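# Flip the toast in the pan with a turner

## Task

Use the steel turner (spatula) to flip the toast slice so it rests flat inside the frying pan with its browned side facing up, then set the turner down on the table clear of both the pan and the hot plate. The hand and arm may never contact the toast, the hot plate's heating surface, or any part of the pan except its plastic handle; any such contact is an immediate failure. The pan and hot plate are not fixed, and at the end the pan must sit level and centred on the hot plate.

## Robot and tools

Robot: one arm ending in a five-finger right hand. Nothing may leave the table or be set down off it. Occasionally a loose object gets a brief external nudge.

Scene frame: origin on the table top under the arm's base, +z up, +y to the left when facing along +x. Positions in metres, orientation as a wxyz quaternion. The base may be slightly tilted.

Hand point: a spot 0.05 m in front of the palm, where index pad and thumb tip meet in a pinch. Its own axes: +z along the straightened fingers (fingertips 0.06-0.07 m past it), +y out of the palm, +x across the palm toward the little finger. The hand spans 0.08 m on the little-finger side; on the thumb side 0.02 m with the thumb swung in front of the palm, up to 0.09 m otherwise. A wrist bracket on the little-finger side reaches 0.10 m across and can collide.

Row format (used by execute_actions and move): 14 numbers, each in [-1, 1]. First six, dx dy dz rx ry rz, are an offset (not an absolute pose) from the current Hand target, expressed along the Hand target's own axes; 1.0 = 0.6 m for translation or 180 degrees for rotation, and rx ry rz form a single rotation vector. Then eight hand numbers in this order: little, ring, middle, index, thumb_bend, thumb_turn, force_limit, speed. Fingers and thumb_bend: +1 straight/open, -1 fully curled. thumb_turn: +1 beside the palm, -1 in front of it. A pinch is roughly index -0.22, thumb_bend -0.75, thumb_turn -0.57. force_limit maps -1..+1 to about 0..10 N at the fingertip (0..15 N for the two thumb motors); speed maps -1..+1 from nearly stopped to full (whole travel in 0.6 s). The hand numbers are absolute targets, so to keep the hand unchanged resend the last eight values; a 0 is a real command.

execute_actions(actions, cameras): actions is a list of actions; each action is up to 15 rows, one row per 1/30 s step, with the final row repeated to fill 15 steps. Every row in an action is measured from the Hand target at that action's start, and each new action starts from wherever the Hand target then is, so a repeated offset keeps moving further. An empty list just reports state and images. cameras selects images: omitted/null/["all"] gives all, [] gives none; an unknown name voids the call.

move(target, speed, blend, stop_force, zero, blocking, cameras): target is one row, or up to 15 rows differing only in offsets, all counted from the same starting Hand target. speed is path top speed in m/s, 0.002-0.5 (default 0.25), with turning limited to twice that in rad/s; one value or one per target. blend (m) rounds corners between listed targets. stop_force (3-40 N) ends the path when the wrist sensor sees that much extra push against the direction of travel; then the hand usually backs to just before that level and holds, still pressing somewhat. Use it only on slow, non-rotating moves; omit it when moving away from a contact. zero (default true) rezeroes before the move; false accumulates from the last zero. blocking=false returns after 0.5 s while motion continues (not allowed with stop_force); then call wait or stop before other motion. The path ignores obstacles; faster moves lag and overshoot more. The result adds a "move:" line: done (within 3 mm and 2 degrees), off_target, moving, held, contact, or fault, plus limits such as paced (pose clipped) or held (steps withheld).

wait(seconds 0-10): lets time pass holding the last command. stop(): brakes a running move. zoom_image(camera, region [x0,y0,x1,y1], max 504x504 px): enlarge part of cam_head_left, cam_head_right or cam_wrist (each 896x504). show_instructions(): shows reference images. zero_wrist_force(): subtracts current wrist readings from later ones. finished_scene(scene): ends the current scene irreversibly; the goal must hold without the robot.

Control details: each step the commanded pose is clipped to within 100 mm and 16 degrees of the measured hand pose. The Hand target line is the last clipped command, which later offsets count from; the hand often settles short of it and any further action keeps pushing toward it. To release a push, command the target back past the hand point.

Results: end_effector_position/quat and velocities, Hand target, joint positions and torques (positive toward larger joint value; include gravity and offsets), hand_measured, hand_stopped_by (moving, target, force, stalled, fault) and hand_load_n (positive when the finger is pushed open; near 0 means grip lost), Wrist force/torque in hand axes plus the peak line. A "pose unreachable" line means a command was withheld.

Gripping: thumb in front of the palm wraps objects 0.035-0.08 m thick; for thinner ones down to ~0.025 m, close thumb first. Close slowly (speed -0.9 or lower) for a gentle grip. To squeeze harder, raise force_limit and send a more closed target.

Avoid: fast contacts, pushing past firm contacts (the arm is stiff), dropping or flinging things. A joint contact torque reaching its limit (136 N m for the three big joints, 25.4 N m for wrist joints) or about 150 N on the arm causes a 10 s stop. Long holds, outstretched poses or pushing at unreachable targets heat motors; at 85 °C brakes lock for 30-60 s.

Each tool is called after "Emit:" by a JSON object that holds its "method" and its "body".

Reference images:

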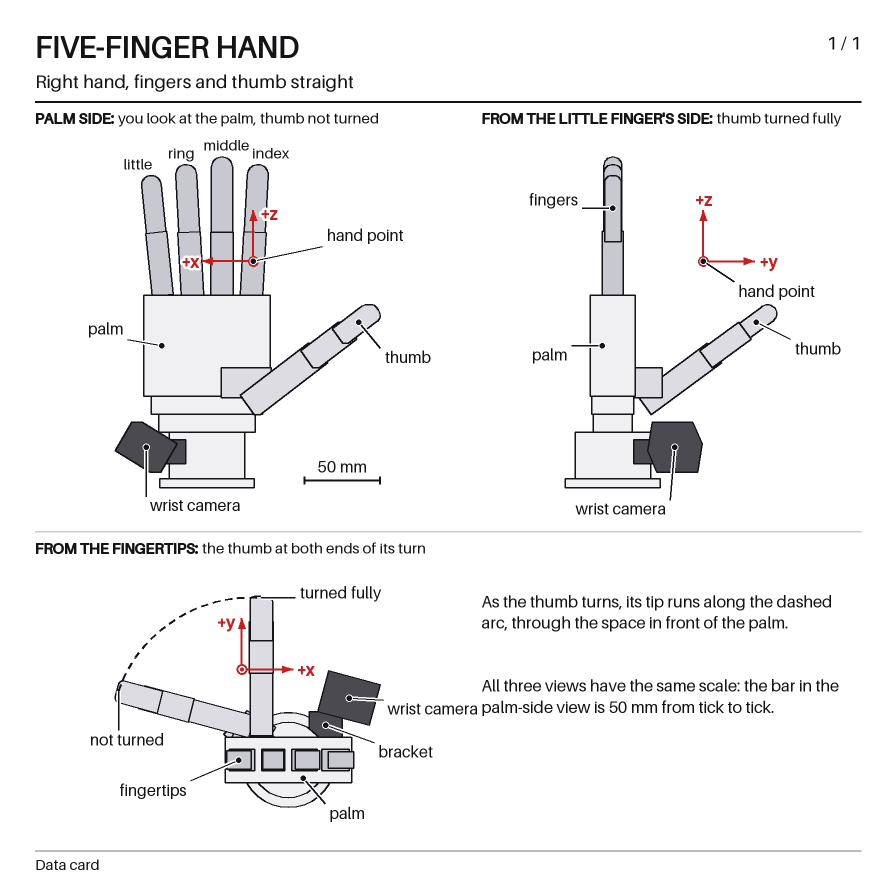

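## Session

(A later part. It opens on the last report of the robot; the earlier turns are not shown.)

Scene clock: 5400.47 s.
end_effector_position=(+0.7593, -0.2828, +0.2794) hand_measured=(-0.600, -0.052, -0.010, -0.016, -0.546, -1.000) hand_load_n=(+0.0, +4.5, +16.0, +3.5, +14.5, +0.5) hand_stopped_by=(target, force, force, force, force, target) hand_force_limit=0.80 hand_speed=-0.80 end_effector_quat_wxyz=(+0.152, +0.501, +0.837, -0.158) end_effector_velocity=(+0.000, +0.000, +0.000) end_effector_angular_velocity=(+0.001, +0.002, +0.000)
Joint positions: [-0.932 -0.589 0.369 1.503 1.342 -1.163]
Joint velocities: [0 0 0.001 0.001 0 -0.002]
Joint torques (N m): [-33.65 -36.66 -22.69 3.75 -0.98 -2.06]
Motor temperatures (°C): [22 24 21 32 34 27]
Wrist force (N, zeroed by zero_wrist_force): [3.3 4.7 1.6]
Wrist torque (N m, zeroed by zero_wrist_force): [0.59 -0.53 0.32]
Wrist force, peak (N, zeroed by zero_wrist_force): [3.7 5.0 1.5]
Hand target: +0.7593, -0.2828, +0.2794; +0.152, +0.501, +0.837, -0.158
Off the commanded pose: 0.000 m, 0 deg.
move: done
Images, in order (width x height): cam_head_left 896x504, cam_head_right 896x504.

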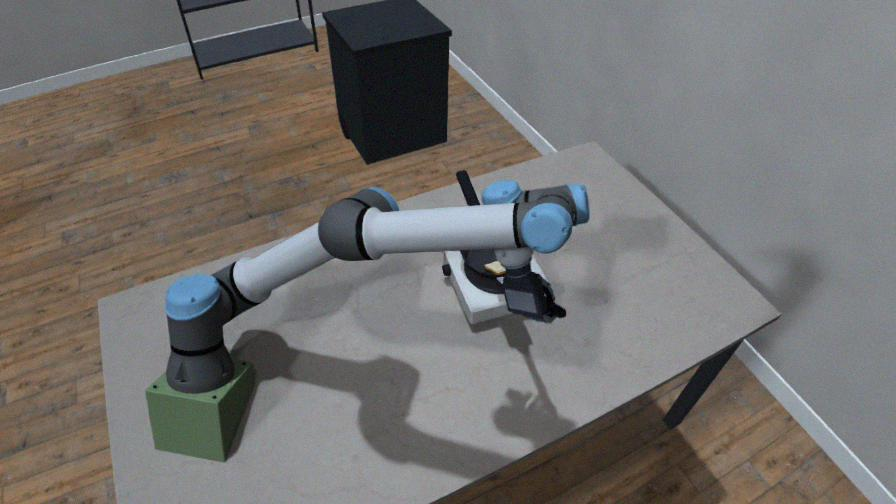

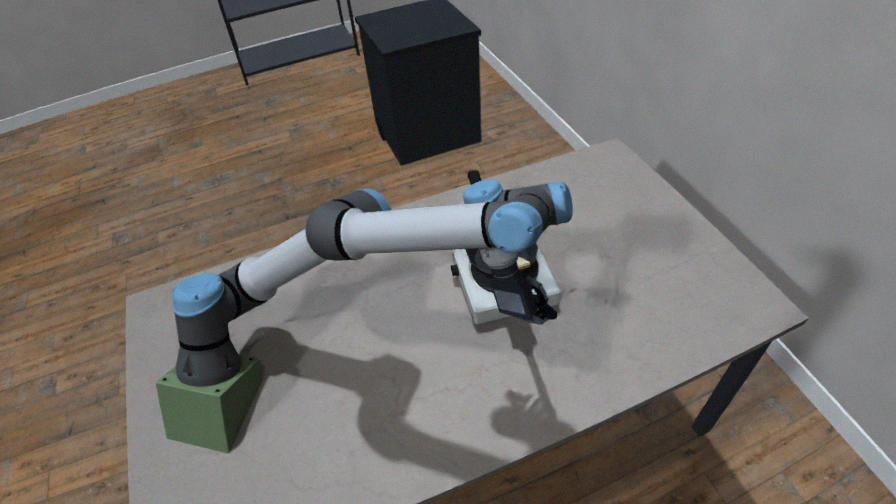

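Emit:
{"method": "move", "body": {"target": [0.0132,0.0075,-0.007,0,0,0,-0.6,-0.6,-0.6,-0.6,-1,-1,0.8,-0.8], "speed": 0.02, "stop_force": 3, "cameras": ["cam_head_left"]}}

Emit:
{"method": "zoom_image", "body": {"camera": "cam_head_left", "region": [480, 255, 520, 295]}}

Scene clock: 5407.87 s.
end_effector_position=(+0.7593, -0.2728, +0.2795) hand_measured=(-0.600, -0.052, -0.010, -0.016, -0.546, -1.000) hand_load_n=(+0.0, +5.0, +15.5, +3.0, +14.5, +0.5) hand_stopped_by=(target, force, force, force, force, target) hand_force_limit=0.80 hand_speed=-0.80 end_effector_quat_wxyz=(+0.152, +0.501, +0.837, -0.158) end_effector_velocity=(+0.001, +0.000, +0.000) end_effector_angular_velocity=(-0.001, -0.001, +0.002)
Joint positions: [-0.922 -0.617 0.412 1.485 1.345 -1.154]
Joint velocities: [0.001 0 -0.001 -0.001 0 -0.001]
Joint torques (N m): [-33.01 -35.96 -23.01 3.8 -0.98 -2.14]
Motor temperatures (°C): [22 24 21 32 34 27]
Wrist force (N, zeroed by zero_wrist_force): [3.3 4.9 1.5]
Wrist torque (N m, zeroed by zero_wrist_force): [0.65 -0.53 0.32]
Wrist force, peak (N, zeroed by zero_wrist_force): [3.6 4.9 1.5]
Hand target: +0.7593, -0.2728, +0.2795; +0.152, +0.501, +0.837, -0.158
Off the commanded pose: 0.000 m, 0 deg.
move: done
Images, in order (width x height): cam_head_left 896x504.

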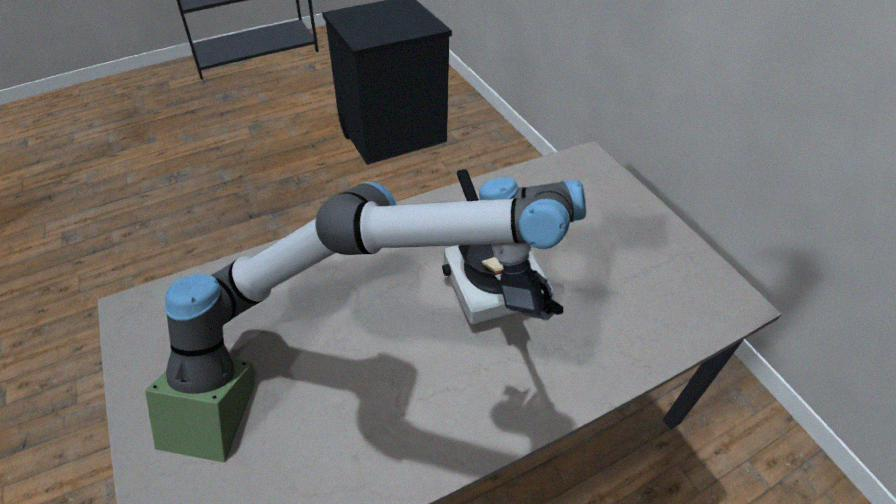

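Scaled by 12.600.

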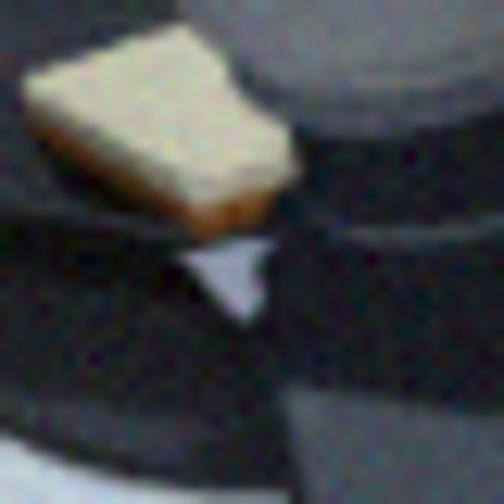

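Emit:
{"method": "zoom_image", "body": {"camera": "cam_head_left", "region": [440, 210, 540, 310]}}

Scaled by 5.040.

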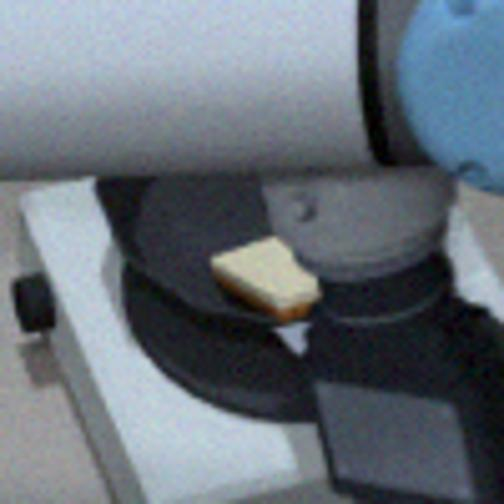

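Emit:
{"method": "move", "body": {"target": [-0.0264,-0.0149,0.0139,0,0,0,-0.6,-0.6,-0.6,-0.6,-1,-1,0.8,-0.8], "speed": 0.05, "cameras": []}}

Emit:
{"method": "move", "body": {"target": [0.0024,0.0497,-0.2294,0.0923,-0.1364,-0.0252,-0.6,-0.6,-0.6,-0.6,-1,-1,0.8,-0.8], "speed": 0.12, "cameras": ["cam_head_left","cam_head_right"]}}

Emit:
{"method": "zoom_image", "body": {"camera": "cam_head_left", "region": [450, 215, 550, 300]}}

Scene clock: 5425.43 s.
end_effector_position=(+0.7593, -0.2928, +0.2794) hand_measured=(-0.600, -0.052, -0.010, -0.016, -0.546, -1.000) hand_load_n=(+0.0, +5.0, +16.0, +3.0, +14.5, +0.5) hand_stopped_by=(target, force, force, force, force, target) hand_force_limit=0.80 hand_speed=-0.80 end_effector_quat_wxyz=(+0.152, +0.501, +0.837, -0.157) end_effector_velocity=(+0.000, +0.000, +0.000) end_effector_angular_velocity=(-0.001, +0.001, -0.001)
Joint positions: [-0.941 -0.556 0.316 1.525 1.339 -1.173]
Joint velocities: [0 -0.002 0.003 -0.001 0.001 0]
Joint torques (N m): [-21.4 -61.01 -9.12 -0.49 1.86 2.19]
Motor temperatures (°C): [22 24 21 32 34 27]
Wrist force (N, zeroed by zero_wrist_force): [2.9 4.6 1.0]
Wrist torque (N m, zeroed by zero_wrist_force): [0.58 -0.45 0.30]
Wrist force, peak (N, zeroed by zero_wrist_force): [3.5 5.2 1.2]
Hand target: +0.7594, -0.2928, +0.2795; +0.152, +0.501, +0.837, -0.158
Off the commanded pose: 0.000 m, 0 deg.
move: done
No camera images: "cameras" was empty.

Scene clock: 5428.03 s.
end_effector_position=(+0.7716, -0.2208, +0.4000) hand_measured=(-0.600, -0.052, -0.010, -0.016, -0.546, -1.000) hand_load_n=(+0.0, +3.0, +15.0, +4.5, +13.0, +1.0) hand_stopped_by=(target, force, force, force, force, target) hand_force_limit=0.80 hand_speed=-0.80 end_effector_quat_wxyz=(+0.247, +0.440, +0.774, -0.384) end_effector_velocity=(+0.000, +0.000, +0.000) end_effector_angular_velocity=(+0.000, +0.001, +0.000)
Joint positions: [-0.77 -0.74 0.295 1.469 1.857 -1.099]
Joint velocities: [0 0 0 0.001 0 -0.001]
Joint torques (N m): [-28.39 -33.45 -9.03 1.83 2.49 1.92]
Motor temperatures (°C): [22 24 21 32 34 27]
Wrist force (N, zeroed by zero_wrist_force): [3.9 5.4 0.1]
Wrist torque (N m, zeroed by zero_wrist_force): [0.61 -0.36 0.37]
Wrist force, peak (N, zeroed by zero_wrist_force): [4.3 5.9 -0.1]
Hand target: +0.7716, -0.2209, +0.4000; +0.247, +0.440, +0.773, -0.384
Off the commanded pose: 0.000 m, 0 deg.
move: done
Images, in order (width x height): cam_head_left 896x504, cam_head_right 896x504.

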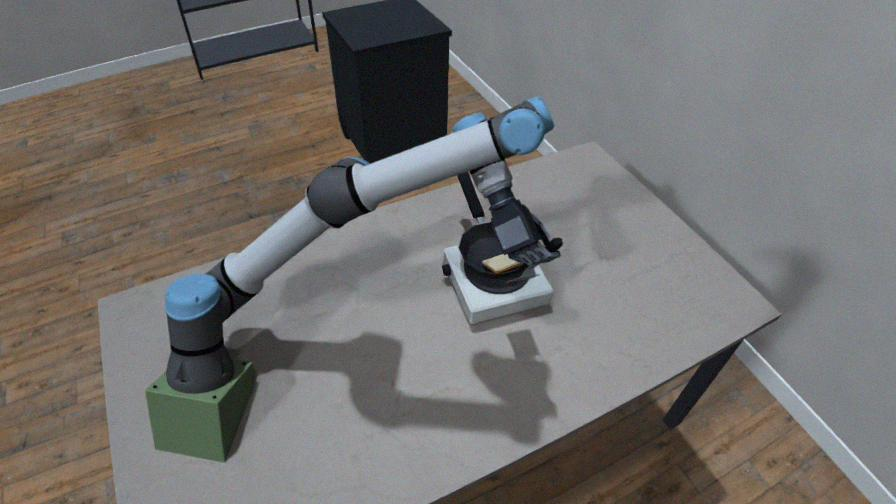

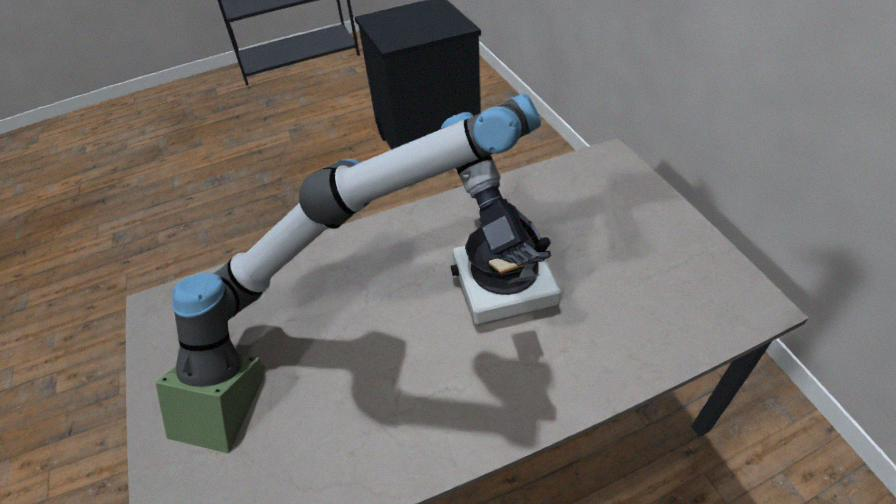

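Scaled by 5.040.

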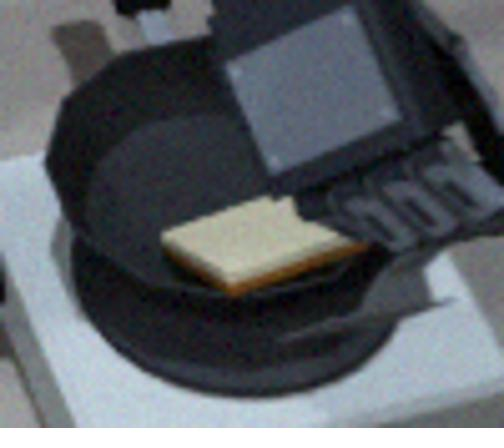

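Emit:
{"method": "move", "body": {"target": [[-0.0247,-0.0965,-0.2579,0.0086,-0.068,0.0836,-0.6,-0.6,-0.6,-0.6,-1,-1,0.8,-0.8],[0.2303,-0.0005,-0.4844,0.0171,-0.1359,0.1671,-0.6,-0.6,-0.6,-0.6,-1,-1,0.8,-0.8]], "speed": 0.12, "blend": 0.03, "cameras": ["cam_head_left","cam_head_right"]}}

Emit:
{"method": "zoom_image", "body": {"camera": "cam_head_left", "region": [450, 215, 550, 300]}}

Scene clock: 5434.40 s.
end_effector_position=(+0.6908, +0.0821, +0.4703) hand_measured=(-0.600, -0.052, -0.010, -0.016, -0.546, -1.000) hand_load_n=(+0.0, +3.0, +14.0, +5.5, +12.0, +1.5) hand_stopped_by=(target, force, force, force, force, target) hand_force_limit=0.80 hand_speed=-0.80 end_effector_quat_wxyz=(+0.482, +0.540, +0.554, -0.411) end_effector_velocity=(+0.000, +0.000, +0.001) end_effector_angular_velocity=(-0.001, -0.003, +0.000)
Joint positions: [-0.18 -1.128 0.821 1.487 2.529 -0.039]
Joint velocities: [0 -0.001 0 -0.001 0.001 0.002]
Joint torques (N m): [-4.41 -56.84 -11.28 1.54 3.64 2.91]
Motor temperatures (°C): [22 24 21 32 34 27]
Wrist force (N, zeroed by zero_wrist_force): [5.2 3.7 -0.8]
Wrist torque (N m, zeroed by zero_wrist_force): [0.55 -0.35 0.24]
Wrist force, peak (N, zeroed by zero_wrist_force): [5.0 5.7 -0.2]
Hand target: +0.6908, +0.0822, +0.4704; +0.482, +0.540, +0.554, -0.411
Off the commanded pose: 0.000 m, 0 deg.
move: done
Images, in order (width x height): cam_head_left 896x504, cam_head_right 896x504.

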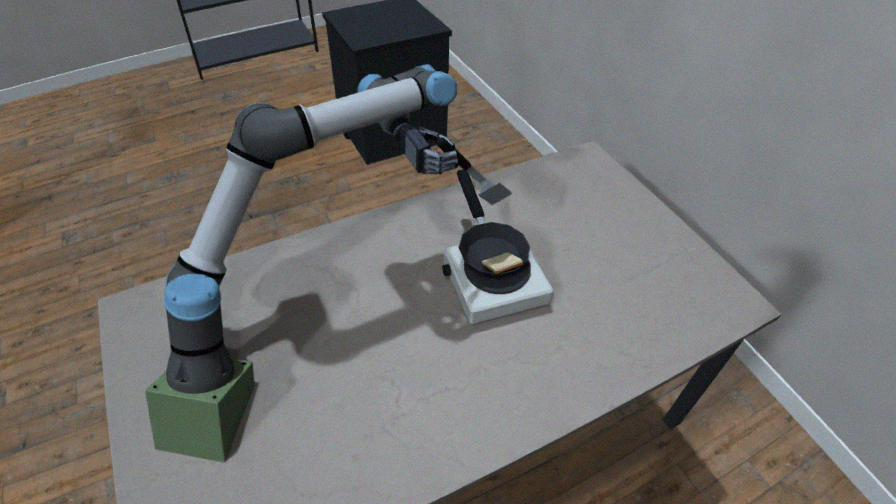

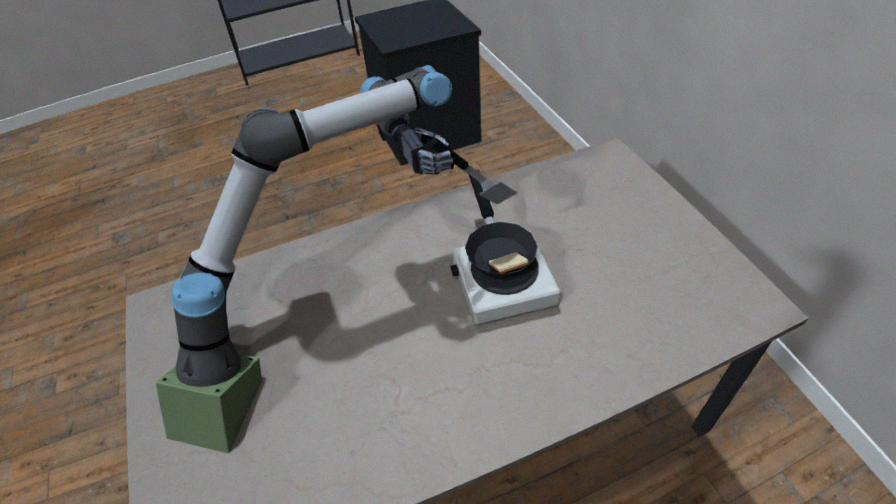

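Scaled by 5.040.

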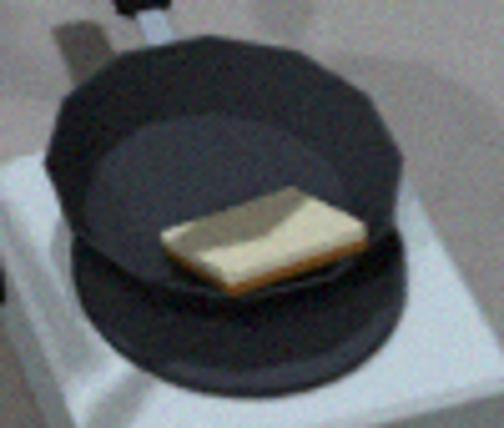

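Emit:
{"method": "move", "body": {"target": [0.2118,-0.0825,0.114,0,0,0,-0.6,-0.6,-0.6,-0.6,-1,-1,0.8,-0.8], "speed": 0.1, "stop_force": 4, "cameras": ["cam_head_left"]}}

Emit:
{"method": "zoom_image", "body": {"camera": "cam_head_left", "region": [450, 215, 550, 300]}}

Scene clock: 5443.20 s.
end_effector_position=(+0.6540, +0.0373, +0.3293) hand_measured=(-0.600, -0.052, -0.010, -0.016, -0.546, -1.000) hand_load_n=(+0.0, +3.5, +14.0, +5.5, +12.0, +1.5) hand_stopped_by=(target, force, force, force, force, target) hand_force_limit=0.80 hand_speed=-0.80 end_effector_quat_wxyz=(+0.482, +0.540, +0.554, -0.411) end_effector_velocity=(+0.000, +0.000, +0.000) end_effector_angular_velocity=(+0.000, +0.003, -0.001)
Joint positions: [-0.146 -1.144 1.246 1.124 2.541 0.016]
Joint velocities: [0 0.001 0 0.001 0 -0.001]
Joint torques (N m): [-18.98 -55.98 -11.24 0.46 0.79 -1.82]
Motor temperatures (°C): [22 24 21 32 34 27]
Wrist force (N, zeroed by zero_wrist_force): [5.0 3.7 -1.1]
Wrist torque (N m, zeroed by zero_wrist_force): [0.56 -0.34 0.18]
Wrist force, peak (N, zeroed by zero_wrist_force): [6.2 3.4 -0.7]
Hand target: +0.6540, +0.0373, +0.3293; +0.482, +0.540, +0.554, -0.411
Off the commanded pose: 0.000 m, 0 deg.
move: done
Images, in order (width x height): cam_head_left 896x504.

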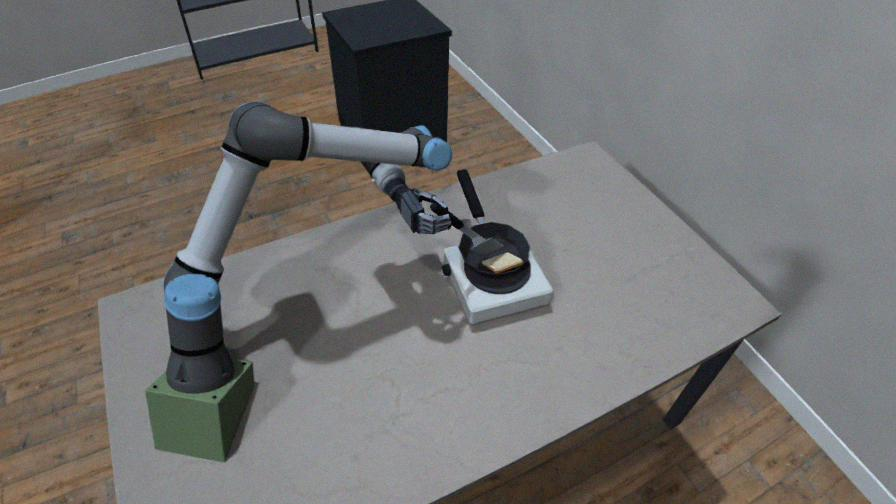

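Scaled by 5.040.

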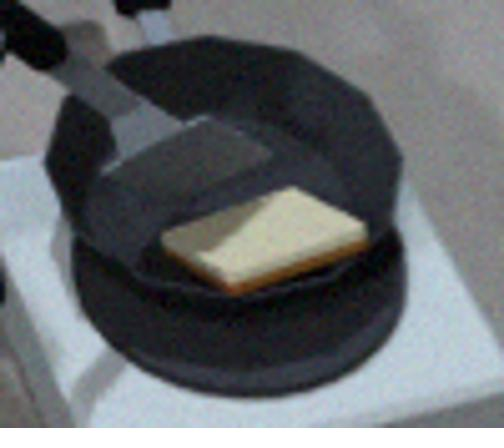

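Emit:
{"method": "move", "body": {"target": [-0.0127,-0.0062,0.0719,0,0,0,-0.6,-0.6,-0.6,-0.6,-1,-1,0.8,-0.8], "speed": 0.03, "stop_force": 4, "cameras": ["cam_head_left"]}}

Emit:
{"method": "zoom_image", "body": {"camera": "cam_head_left", "region": [450, 215, 550, 300]}}

Scene clock: 5448.10 s.
end_effector_position=(+0.6538, -0.0066, +0.3280) hand_measured=(-0.600, -0.052, -0.010, -0.016, -0.546, -1.000) hand_load_n=(+0.0, +3.0, +14.0, +6.0, +12.0, +2.0) hand_stopped_by=(target, force, force, force, force, target) hand_force_limit=0.80 hand_speed=-0.80 end_effector_quat_wxyz=(+0.482, +0.540, +0.554, -0.411) end_effector_velocity=(+0.000, +0.000, +0.000) end_effector_angular_velocity=(+0.000, +0.000, -0.001)
Joint positions: [-0.23 -1.169 1.304 0.981 2.508 -0.118]
Joint velocities: [0 0 0 0.001 0.001 0.001]
Joint torques (N m): [-4.42 -33.96 -22.65 4.16 3.75 2.46]
Motor temperatures (°C): [22 24 21 32 34 27]
Wrist force (N, zeroed by zero_wrist_force): [5.0 3.7 -1.3]
Wrist torque (N m, zeroed by zero_wrist_force): [0.52 -0.29 0.23]
Wrist force, peak (N, zeroed by zero_wrist_force): [5.3 4.0 -1.5]
Hand target: +0.6538, -0.0066, +0.3280; +0.482, +0.540, +0.554, -0.411
Off the commanded pose: 0.000 m, 0 deg.
move: done
Images, in order (width x height): cam_head_left 896x504.

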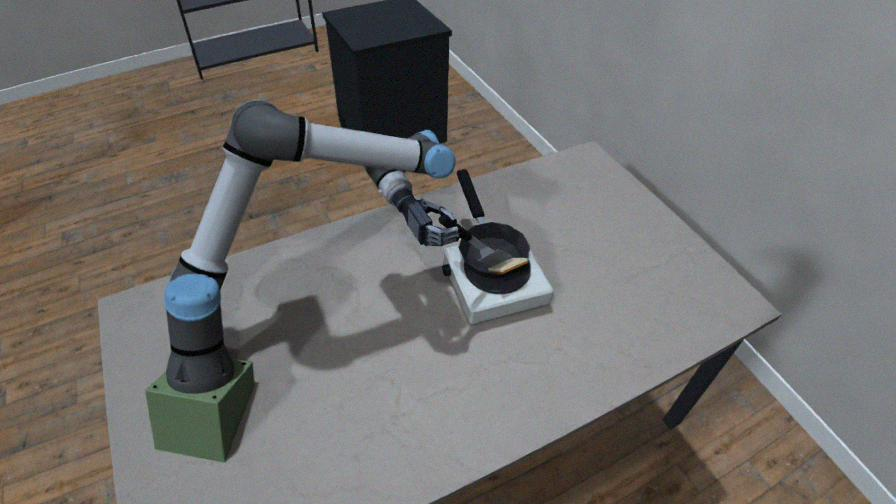

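Scaled by 5.040.

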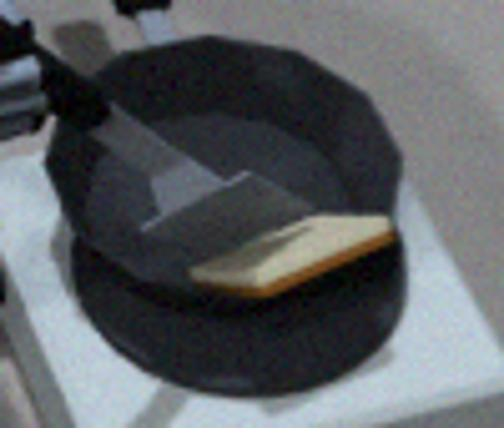

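Emit:
{"method": "move", "body": {"target": [[0.0033,0.0015,-0.0164,0,0,0,-0.6,-0.6,-0.6,-0.6,-1,-1,0.8,-0.8],[0.0066,0.003,-0.0328,0,0,0,-0.6,-0.6,-0.6,-0.6,-1,-1,0.8,-0.8],[-0.1762,0.0146,-0.0613,0,0,0,-0.6,-0.6,-0.6,-0.6,-1,-1,0.8,-0.8]], "speed": [0.01,0.01,0.12], "cameras": ["cam_head_left","cam_head_right"]}}

Emit:
{"method": "zoom_image", "body": {"camera": "cam_head_left", "region": [450, 215, 550, 300]}}

Emit:
{"method": "zoom_image", "body": {"camera": "cam_head_right", "region": [450, 215, 570, 315]}}

Scene clock: 5458.90 s.
end_effector_position=(+0.6540, +0.0086, +0.4392) hand_measured=(-0.600, -0.052, -0.010, -0.016, -0.546, -1.000) hand_load_n=(+0.0, +3.0, +14.0, +5.5, +12.0, +2.0) hand_stopped_by=(target, force, force, force, force, target) hand_force_limit=0.80 hand_speed=-0.80 end_effector_quat_wxyz=(+0.482, +0.540, +0.554, -0.411) end_effector_velocity=(+0.000, +0.000, +0.000) end_effector_angular_velocity=(+0.000, -0.001, +0.000)
Joint positions: [-0.304 -1.273 1.161 1.143 2.473 -0.225]
Joint velocities: [0 -0.001 0 0 0 0]
Joint torques (N m): [-10.85 -28.25 -18.74 -0.39 3.66 1.26]
Motor temperatures (°C): [22 24 21 32 34 27]
Wrist force (N, zeroed by zero_wrist_force): [4.9 4.0 -1.2]
Wrist torque (N m, zeroed by zero_wrist_force): [0.59 -0.33 0.21]
Wrist force, peak (N, zeroed by zero_wrist_force): [6.0 3.4 -0.9]
Hand target: +0.6540, +0.0086, +0.4392; +0.482, +0.540, +0.554, -0.411
Off the commanded pose: 0.000 m, 0 deg.
move: done
Images, in order (width x height): cam_head_left 896x504, cam_head_right 896x504.

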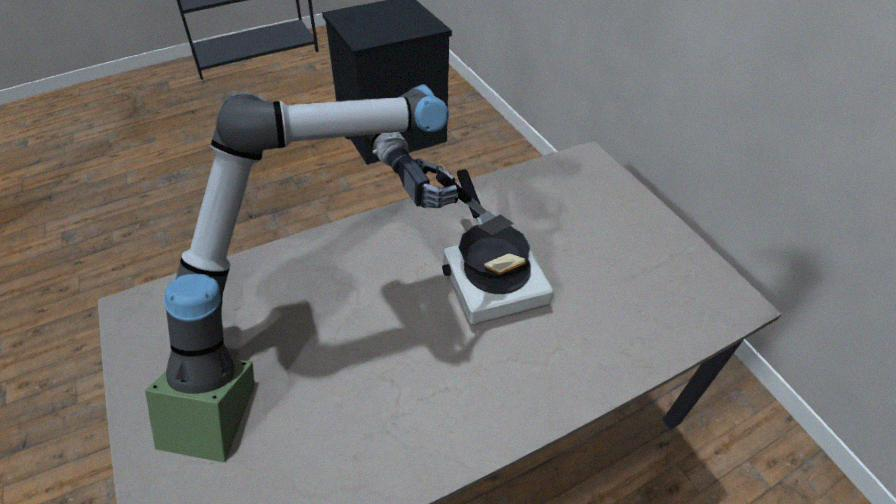

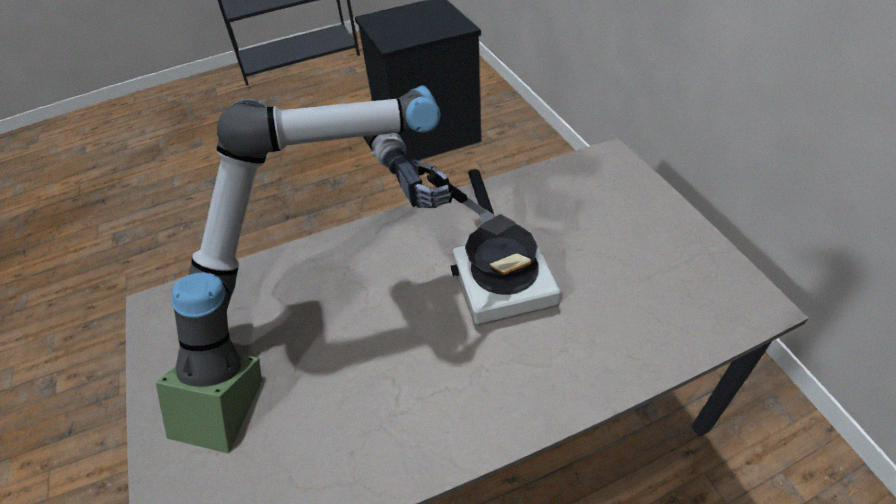

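Scaled by 5.040.

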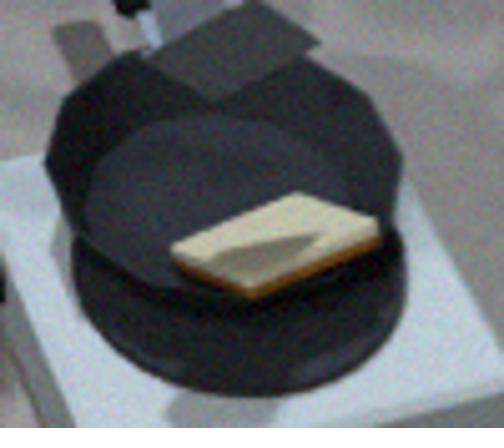

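Scaled by 4.200.

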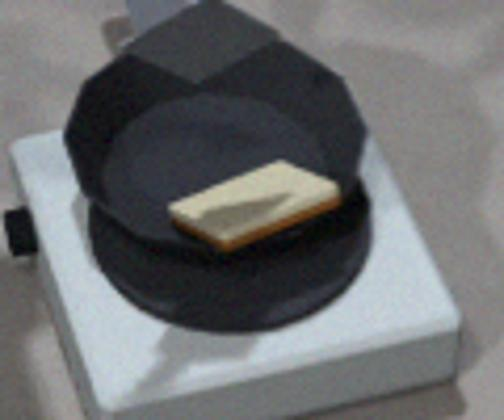

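Emit:
{"method": "move", "body": {"target": [[-0.1706,0.0666,0.1907,-0.0086,0.068,-0.0836,-0.6,-0.6,-0.6,-0.6,-1,-1,0.8,-0.8],[-0.0176,0.1636,0.3849,-0.0171,0.1359,-0.1671,-0.6,-0.6,-0.6,-0.6,-1,-1,0.8,-0.8]], "speed": [0.12,0.1], "blend": 0.03, "cameras": []}}

Emit:
{"method": "move", "body": {"target": [0.1118,-0.011,0.2418,-0.0923,0.1364,0.0252,-0.6,-0.6,-0.6,-0.6,-1,-1,0.8,-0.8], "speed": 0.1, "cameras": ["cam_head_left"]}}

Emit:
{"method": "zoom_image", "body": {"camera": "cam_head_left", "region": [475, 255, 525, 295]}}

Scene clock: 5474.57 s.
end_effector_position=(+0.7718, -0.2111, +0.4100) hand_measured=(-0.600, -0.052, -0.010, -0.016, -0.546, -1.000) hand_load_n=(+0.0, +3.5, +14.5, +5.0, +13.0, +1.0) hand_stopped_by=(target, force, force, force, force, target) hand_force_limit=0.80 hand_speed=-0.80 end_effector_quat_wxyz=(+0.246, +0.440, +0.773, -0.384) end_effector_velocity=(+0.001, -0.001, +0.000) end_effector_angular_velocity=(-0.002, -0.002, +0.002)
Joint positions: [-0.766 -0.726 0.232 1.519 1.859 -1.095]
Joint velocities: [0 -0.001 0.005 -0.007 0 -0.001]
Joint torques (N m): [-16.27 -60.7 -10.74 -1.53 2.01 1]
Motor temperatures (°C): [22 24 21 32 34 27]
Wrist force (N, zeroed by zero_wrist_force): [4.3 5.8 0.1]
Wrist torque (N m, zeroed by zero_wrist_force): [0.67 -0.41 0.38]
Wrist force, peak (N, zeroed by zero_wrist_force): [4.2 6.4 1.2]
Hand target: +0.7718, -0.2110, +0.4101; +0.247, +0.440, +0.773, -0.384
Off the commanded pose: 0.000 m, 0 deg.
move: done
No camera images: "cameras" was empty.

Scene clock: 5477.60 s.
end_effector_position=(+0.7396, -0.2980, +0.2797) hand_measured=(-0.600, -0.052, -0.010, -0.016, -0.546, -1.000) hand_load_n=(+0.0, +4.5, +16.0, +3.0, +14.5, +0.5) hand_stopped_by=(target, force, force, force, force, target) hand_force_limit=0.80 hand_speed=-0.80 end_effector_quat_wxyz=(+0.152, +0.501, +0.837, -0.158) end_effector_velocity=(+0.000, +0.000, +0.000) end_effector_angular_velocity=(+0.000, -0.001, +0.000)
Joint positions: [-0.966 -0.643 0.501 1.432 1.333 -1.198]
Joint velocities: [0 0 0 -0.001 -0.001 0.001]
Joint torques (N m): [-20.36 -58.18 -21.12 0.06 0.33 2.44]
Motor temperatures (°C): [22 24 21 32 34 27]
Wrist force (N, zeroed by zero_wrist_force): [3.3 4.8 1.3]
Wrist torque (N m, zeroed by zero_wrist_force): [0.63 -0.49 0.33]
Wrist force, peak (N, zeroed by zero_wrist_force): [4.3 6.1 -0.3]
Hand target: +0.7397, -0.2979, +0.2798; +0.152, +0.501, +0.837, -0.158
Off the commanded pose: 0.000 m, 0 deg.
move: done
Images, in order (width x height): cam_head_left 896x504.

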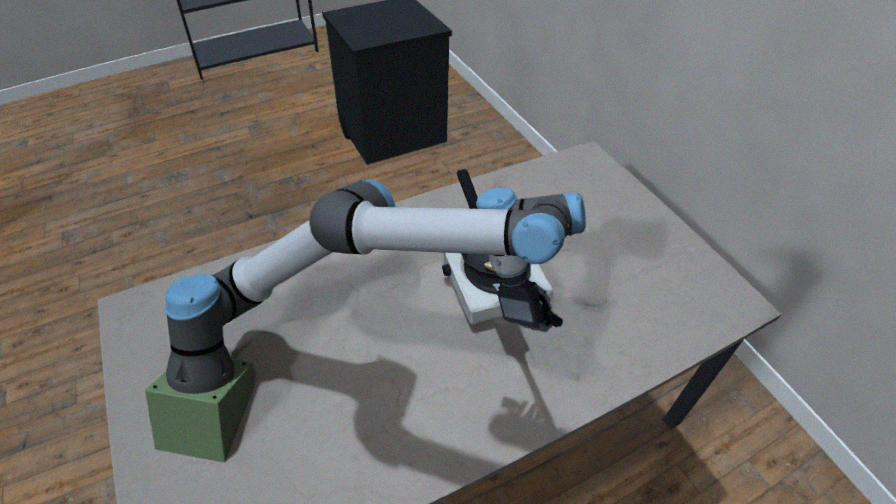

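Scaled by 10.080.

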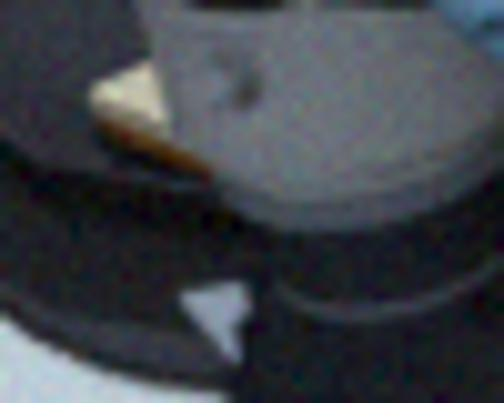

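Emit:
{"method": "move", "body": {"target": [0.0271,0.0165,-0.0095,0,0,0,-0.6,-0.6,-0.6,-0.6,-1,-1,0.8,-0.8], "speed": 0.04, "cameras": ["cam_head_left"]}}

Emit:
{"method": "zoom_image", "body": {"camera": "cam_head_left", "region": [475, 255, 525, 295]}}

Emit:
{"method": "zoom_image", "body": {"camera": "cam_head_left", "region": [440, 210, 540, 310]}}

Scene clock: 5482.23 s.
end_effector_position=(+0.7406, -0.2782, +0.2772) hand_measured=(-0.600, -0.052, -0.010, -0.016, -0.546, -1.000) hand_load_n=(+0.0, +4.5, +15.5, +3.5, +14.5, +0.5) hand_stopped_by=(target, force, force, force, force, target) hand_force_limit=0.80 hand_speed=-0.80 end_effector_quat_wxyz=(+0.153, +0.501, +0.837, -0.158) end_effector_velocity=(-0.001, -0.002, +0.000) end_effector_angular_velocity=(+0.001, +0.001, +0.000)
Joint positions: [-0.945 -0.689 0.57 1.403 1.339 -1.176]
Joint velocities: [-0.002 0.003 -0.004 0.003 0 -0.003]
Joint torques (N m): [-34.04 -33.24 -23.94 3.42 -0.14 -2]
Motor temperatures (°C): [22 24 21 32 34 27]
Wrist force (N, zeroed by zero_wrist_force): [3.0 4.9 1.3]
Wrist torque (N m, zeroed by zero_wrist_force): [0.64 -0.43 0.32]
Wrist force, peak (N, zeroed by zero_wrist_force): [3.6 5.2 1.5]
Hand target: +0.7406, -0.2782, +0.2771; +0.152, +0.501, +0.837, -0.158
Off the commanded pose: 0.000 m, 0 deg.
move: done
Images, in order (width x height): cam_head_left 896x504.

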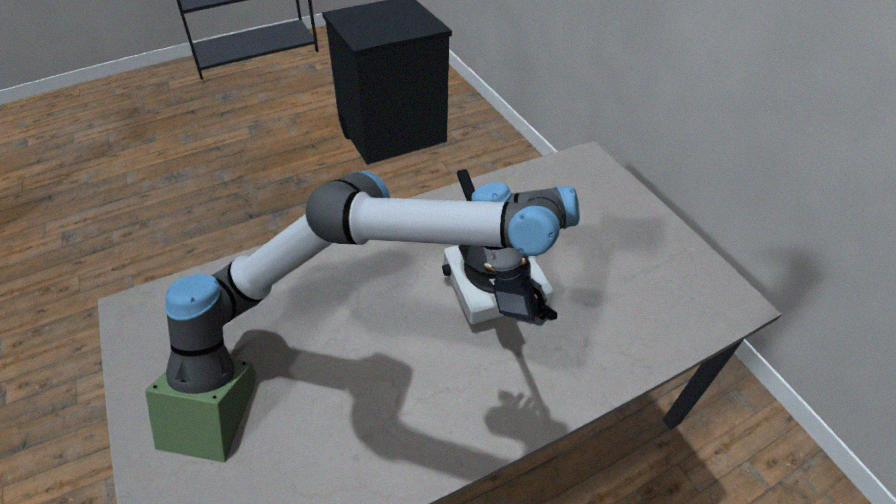

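Scaled by 10.080.

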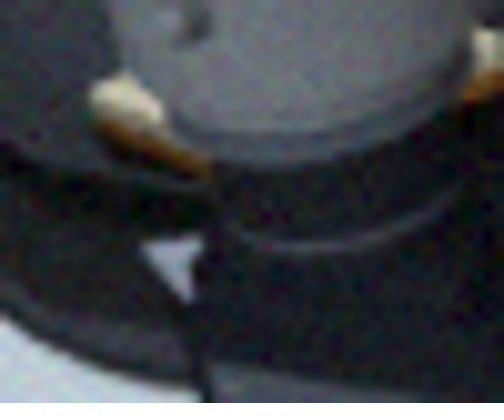

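Scaled by 5.040.

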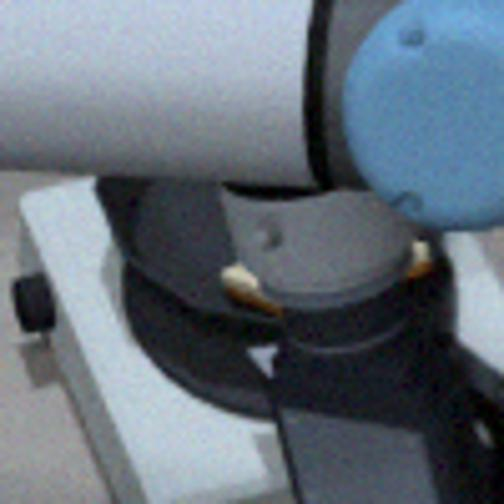

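Emit:
{"method": "move", "body": {"target": [0.0075,0.0043,-0.004,0,0,0,-0.6,-0.6,-0.6,-0.6,-1,-1,0.8,-0.8], "speed": 0.02, "cameras": []}}

Emit:
{"method": "zoom_image", "body": {"camera": "cam_head_left", "region": [475, 255, 525, 295]}}

Emit:
{"method": "move", "body": {"target": [-0.0103,-0.0028,-0.0226,0,0,0,-0.6,-0.6,-0.6,-0.6,-1,-1,0.8,-0.8], "speed": 0.02, "cameras": ["cam_head_left"]}}

Emit:
{"method": "zoom_image", "body": {"camera": "cam_head_left", "region": [475, 255, 525, 295]}}

Emit:
{"method": "zoom_image", "body": {"camera": "cam_head_left", "region": [440, 210, 540, 310]}}

Scene clock: 5486.20 s.
end_effector_position=(+0.7406, -0.2724, +0.2772) hand_measured=(-0.600, -0.052, -0.010, -0.016, -0.546, -1.000) hand_load_n=(+0.0, +4.5, +16.0, +3.5, +14.5, +1.0) hand_stopped_by=(target, force, force, force, force, target) hand_force_limit=0.80 hand_speed=-0.80 end_effector_quat_wxyz=(+0.152, +0.501, +0.837, -0.158) end_effector_velocity=(+0.001, +0.000, +0.000) end_effector_angular_velocity=(-0.002, -0.001, +0.001)
Joint positions: [-0.939 -0.701 0.588 1.398 1.34 -1.171]
Joint velocities: [0 0.001 -0.003 0 0.001 0]
Joint torques (N m): [-28.27 -40.22 -21.77 0.29 1.55 0.76]
Motor temperatures (°C): [22 24 21 32 34 27]
Wrist force (N, zeroed by zero_wrist_force): [3.1 4.7 1.5]
Wrist torque (N m, zeroed by zero_wrist_force): [0.60 -0.46 0.30]
Wrist force, peak (N, zeroed by zero_wrist_force): [3.4 5.2 1.6]
Hand target: +0.7406, -0.2725, +0.2772; +0.152, +0.501, +0.837, -0.158
Off the commanded pose: 0.000 m, 0 deg.
move: done
No camera images: "cameras" was empty.

Scaled by 10.080.

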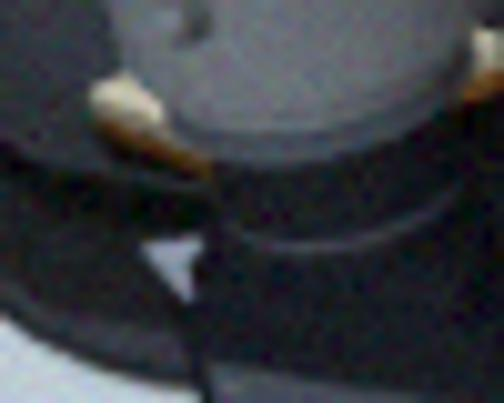

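Scene clock: 5487.20 s.
end_effector_position=(+0.7405, -0.2725, +0.2922) hand_measured=(-0.600, -0.052, -0.010, -0.016, -0.546, -1.000) hand_load_n=(+0.0, +5.0, +15.5, +3.0, +14.5, +0.5) hand_stopped_by=(target, force, force, force, force, target) hand_force_limit=0.80 hand_speed=-0.80 end_effector_quat_wxyz=(+0.152, +0.501, +0.837, -0.158) end_effector_velocity=(+0.000, +0.000, -0.001) end_effector_angular_velocity=(-0.001, +0.001, +0.003)
Joint positions: [-0.951 -0.694 0.54 1.44 1.337 -1.182]
Joint velocities: [0.001 -0.001 0.003 -0.003 0.001 -0.002]
Joint torques (N m): [-19.43 -38.83 -12.21 -0.57 -0.26 -0.25]
Motor temperatures (°C): [22 24 21 32 34 27]
Wrist force (N, zeroed by zero_wrist_force): [3.3 5.2 1.5]
Wrist torque (N m, zeroed by zero_wrist_force): [0.70 -0.48 0.36]
Wrist force, peak (N, zeroed by zero_wrist_force): [3.4 5.1 1.8]
Hand target: +0.7405, -0.2725, +0.2922; +0.152, +0.501, +0.837, -0.158
Off the commanded pose: 0.000 m, 0 deg.
move: done
Images, in order (width x height): cam_head_left 896x504.

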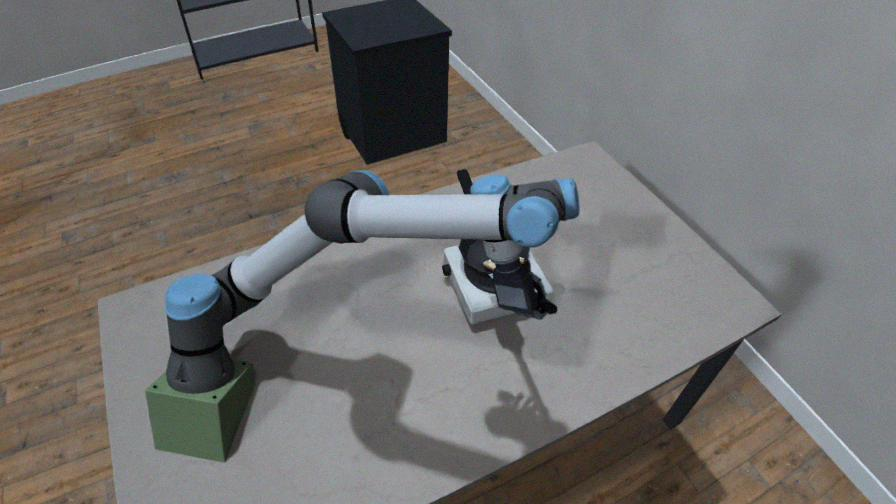

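Scaled by 10.080.

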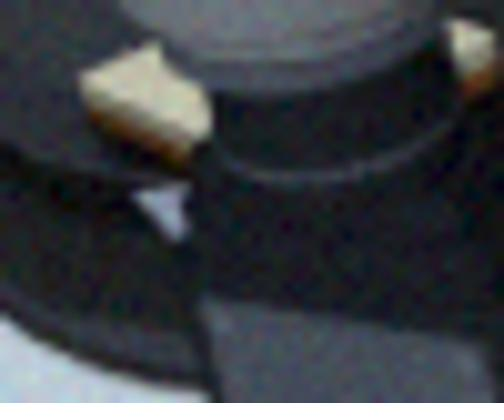

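Scaled by 5.040.

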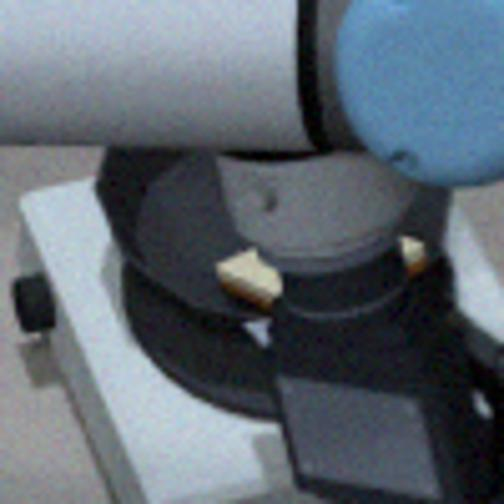

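Emit:
{"method": "move", "body": {"target": [[-0.0595,-0.0317,0.0128,0,0,0,-0.6,-0.6,-0.6,-0.6,-1,-1,0.8,-0.8],[-0.1036,-0.3925,0.3425,0,0,0,-0.6,-0.6,-0.6,-0.6,-1,-1,0.8,-0.8]], "speed": [0.08,0.15], "cameras": ["cam_head_left","cam_head_right"]}}

Emit:
{"method": "zoom_image", "body": {"camera": "cam_head_left", "region": [450, 215, 550, 300]}}

Emit:
{"method": "zoom_image", "body": {"camera": "cam_head_right", "region": [450, 215, 570, 315]}}

Scene clock: 5499.23 s.
end_effector_position=(+0.5799, -0.5130, +0.1582) hand_measured=(-0.600, -0.052, -0.010, -0.016, -0.546, -1.000) hand_load_n=(+0.0, +2.5, +14.5, +6.5, +10.5, +1.5) hand_stopped_by=(target, force, force, force, force, target) hand_force_limit=0.80 hand_speed=-0.80 end_effector_quat_wxyz=(+0.152, +0.501, +0.837, -0.158) end_effector_velocity=(+0.000, +0.000, +0.000) end_effector_angular_velocity=(+0.000, +0.000, -0.001)
Joint positions: [-1.235 -0.486 0.82 1.029 1.267 -1.468]
Joint velocities: [0.001 0 0 0 0 0.002]
Joint torques (N m): [-24.51 -55.51 -16.66 3 2.08 2.12]
Motor temperatures (°C): [22 24 21 32 34 27]
Wrist force (N, zeroed by zero_wrist_force): [2.9 4.8 1.0]
Wrist torque (N m, zeroed by zero_wrist_force): [0.54 -0.41 0.33]
Wrist force, peak (N, zeroed by zero_wrist_force): [4.1 5.9 1.4]
Hand target: +0.5798, -0.5131, +0.1582; +0.152, +0.501, +0.837, -0.158
Off the commanded pose: 0.000 m, 0 deg.
move: done
Images, in order (width x height): cam_head_left 896x504, cam_head_right 896x504.

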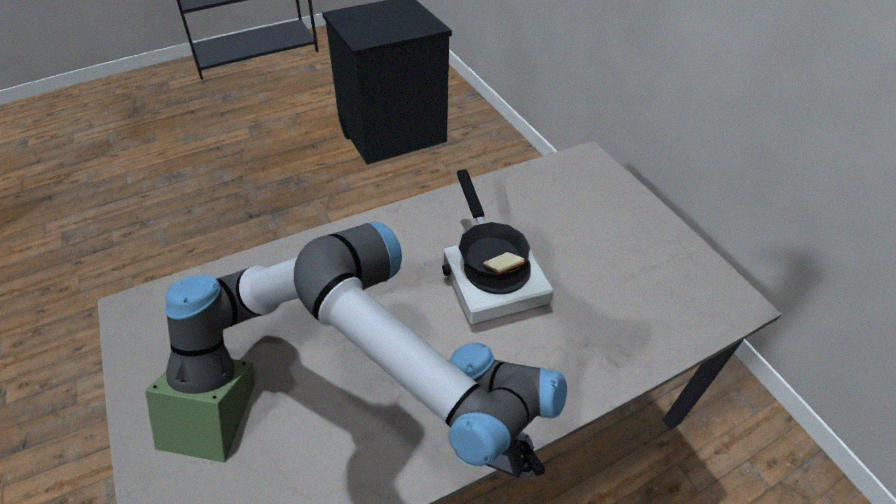

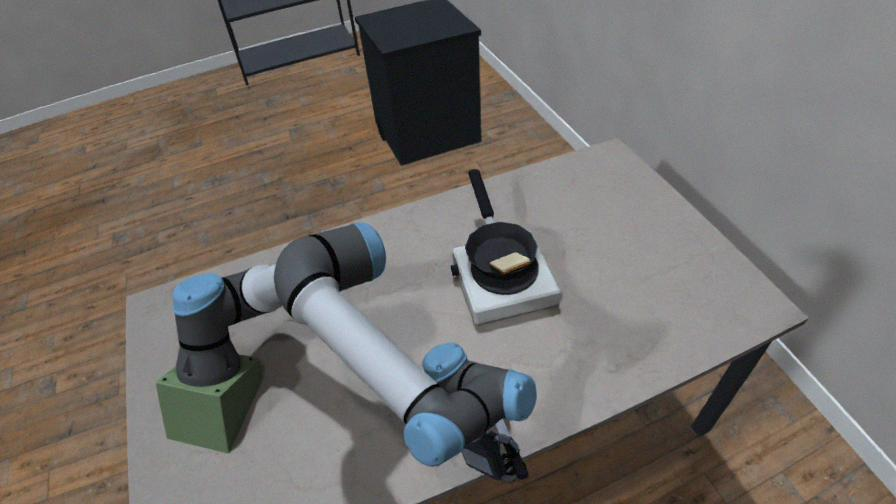

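Scaled by 5.040.

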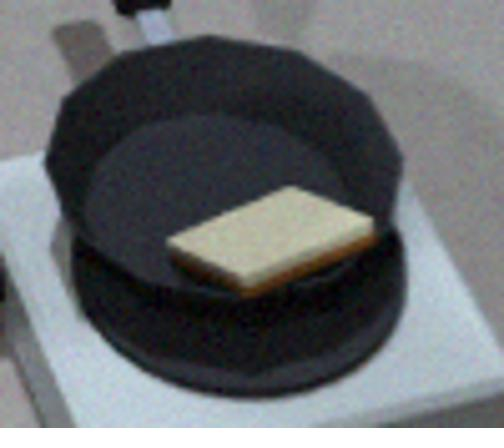

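Scaled by 4.200.

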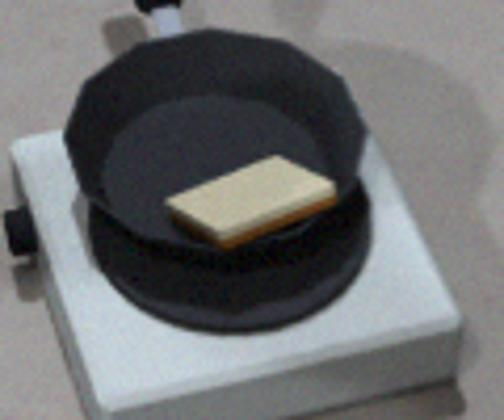

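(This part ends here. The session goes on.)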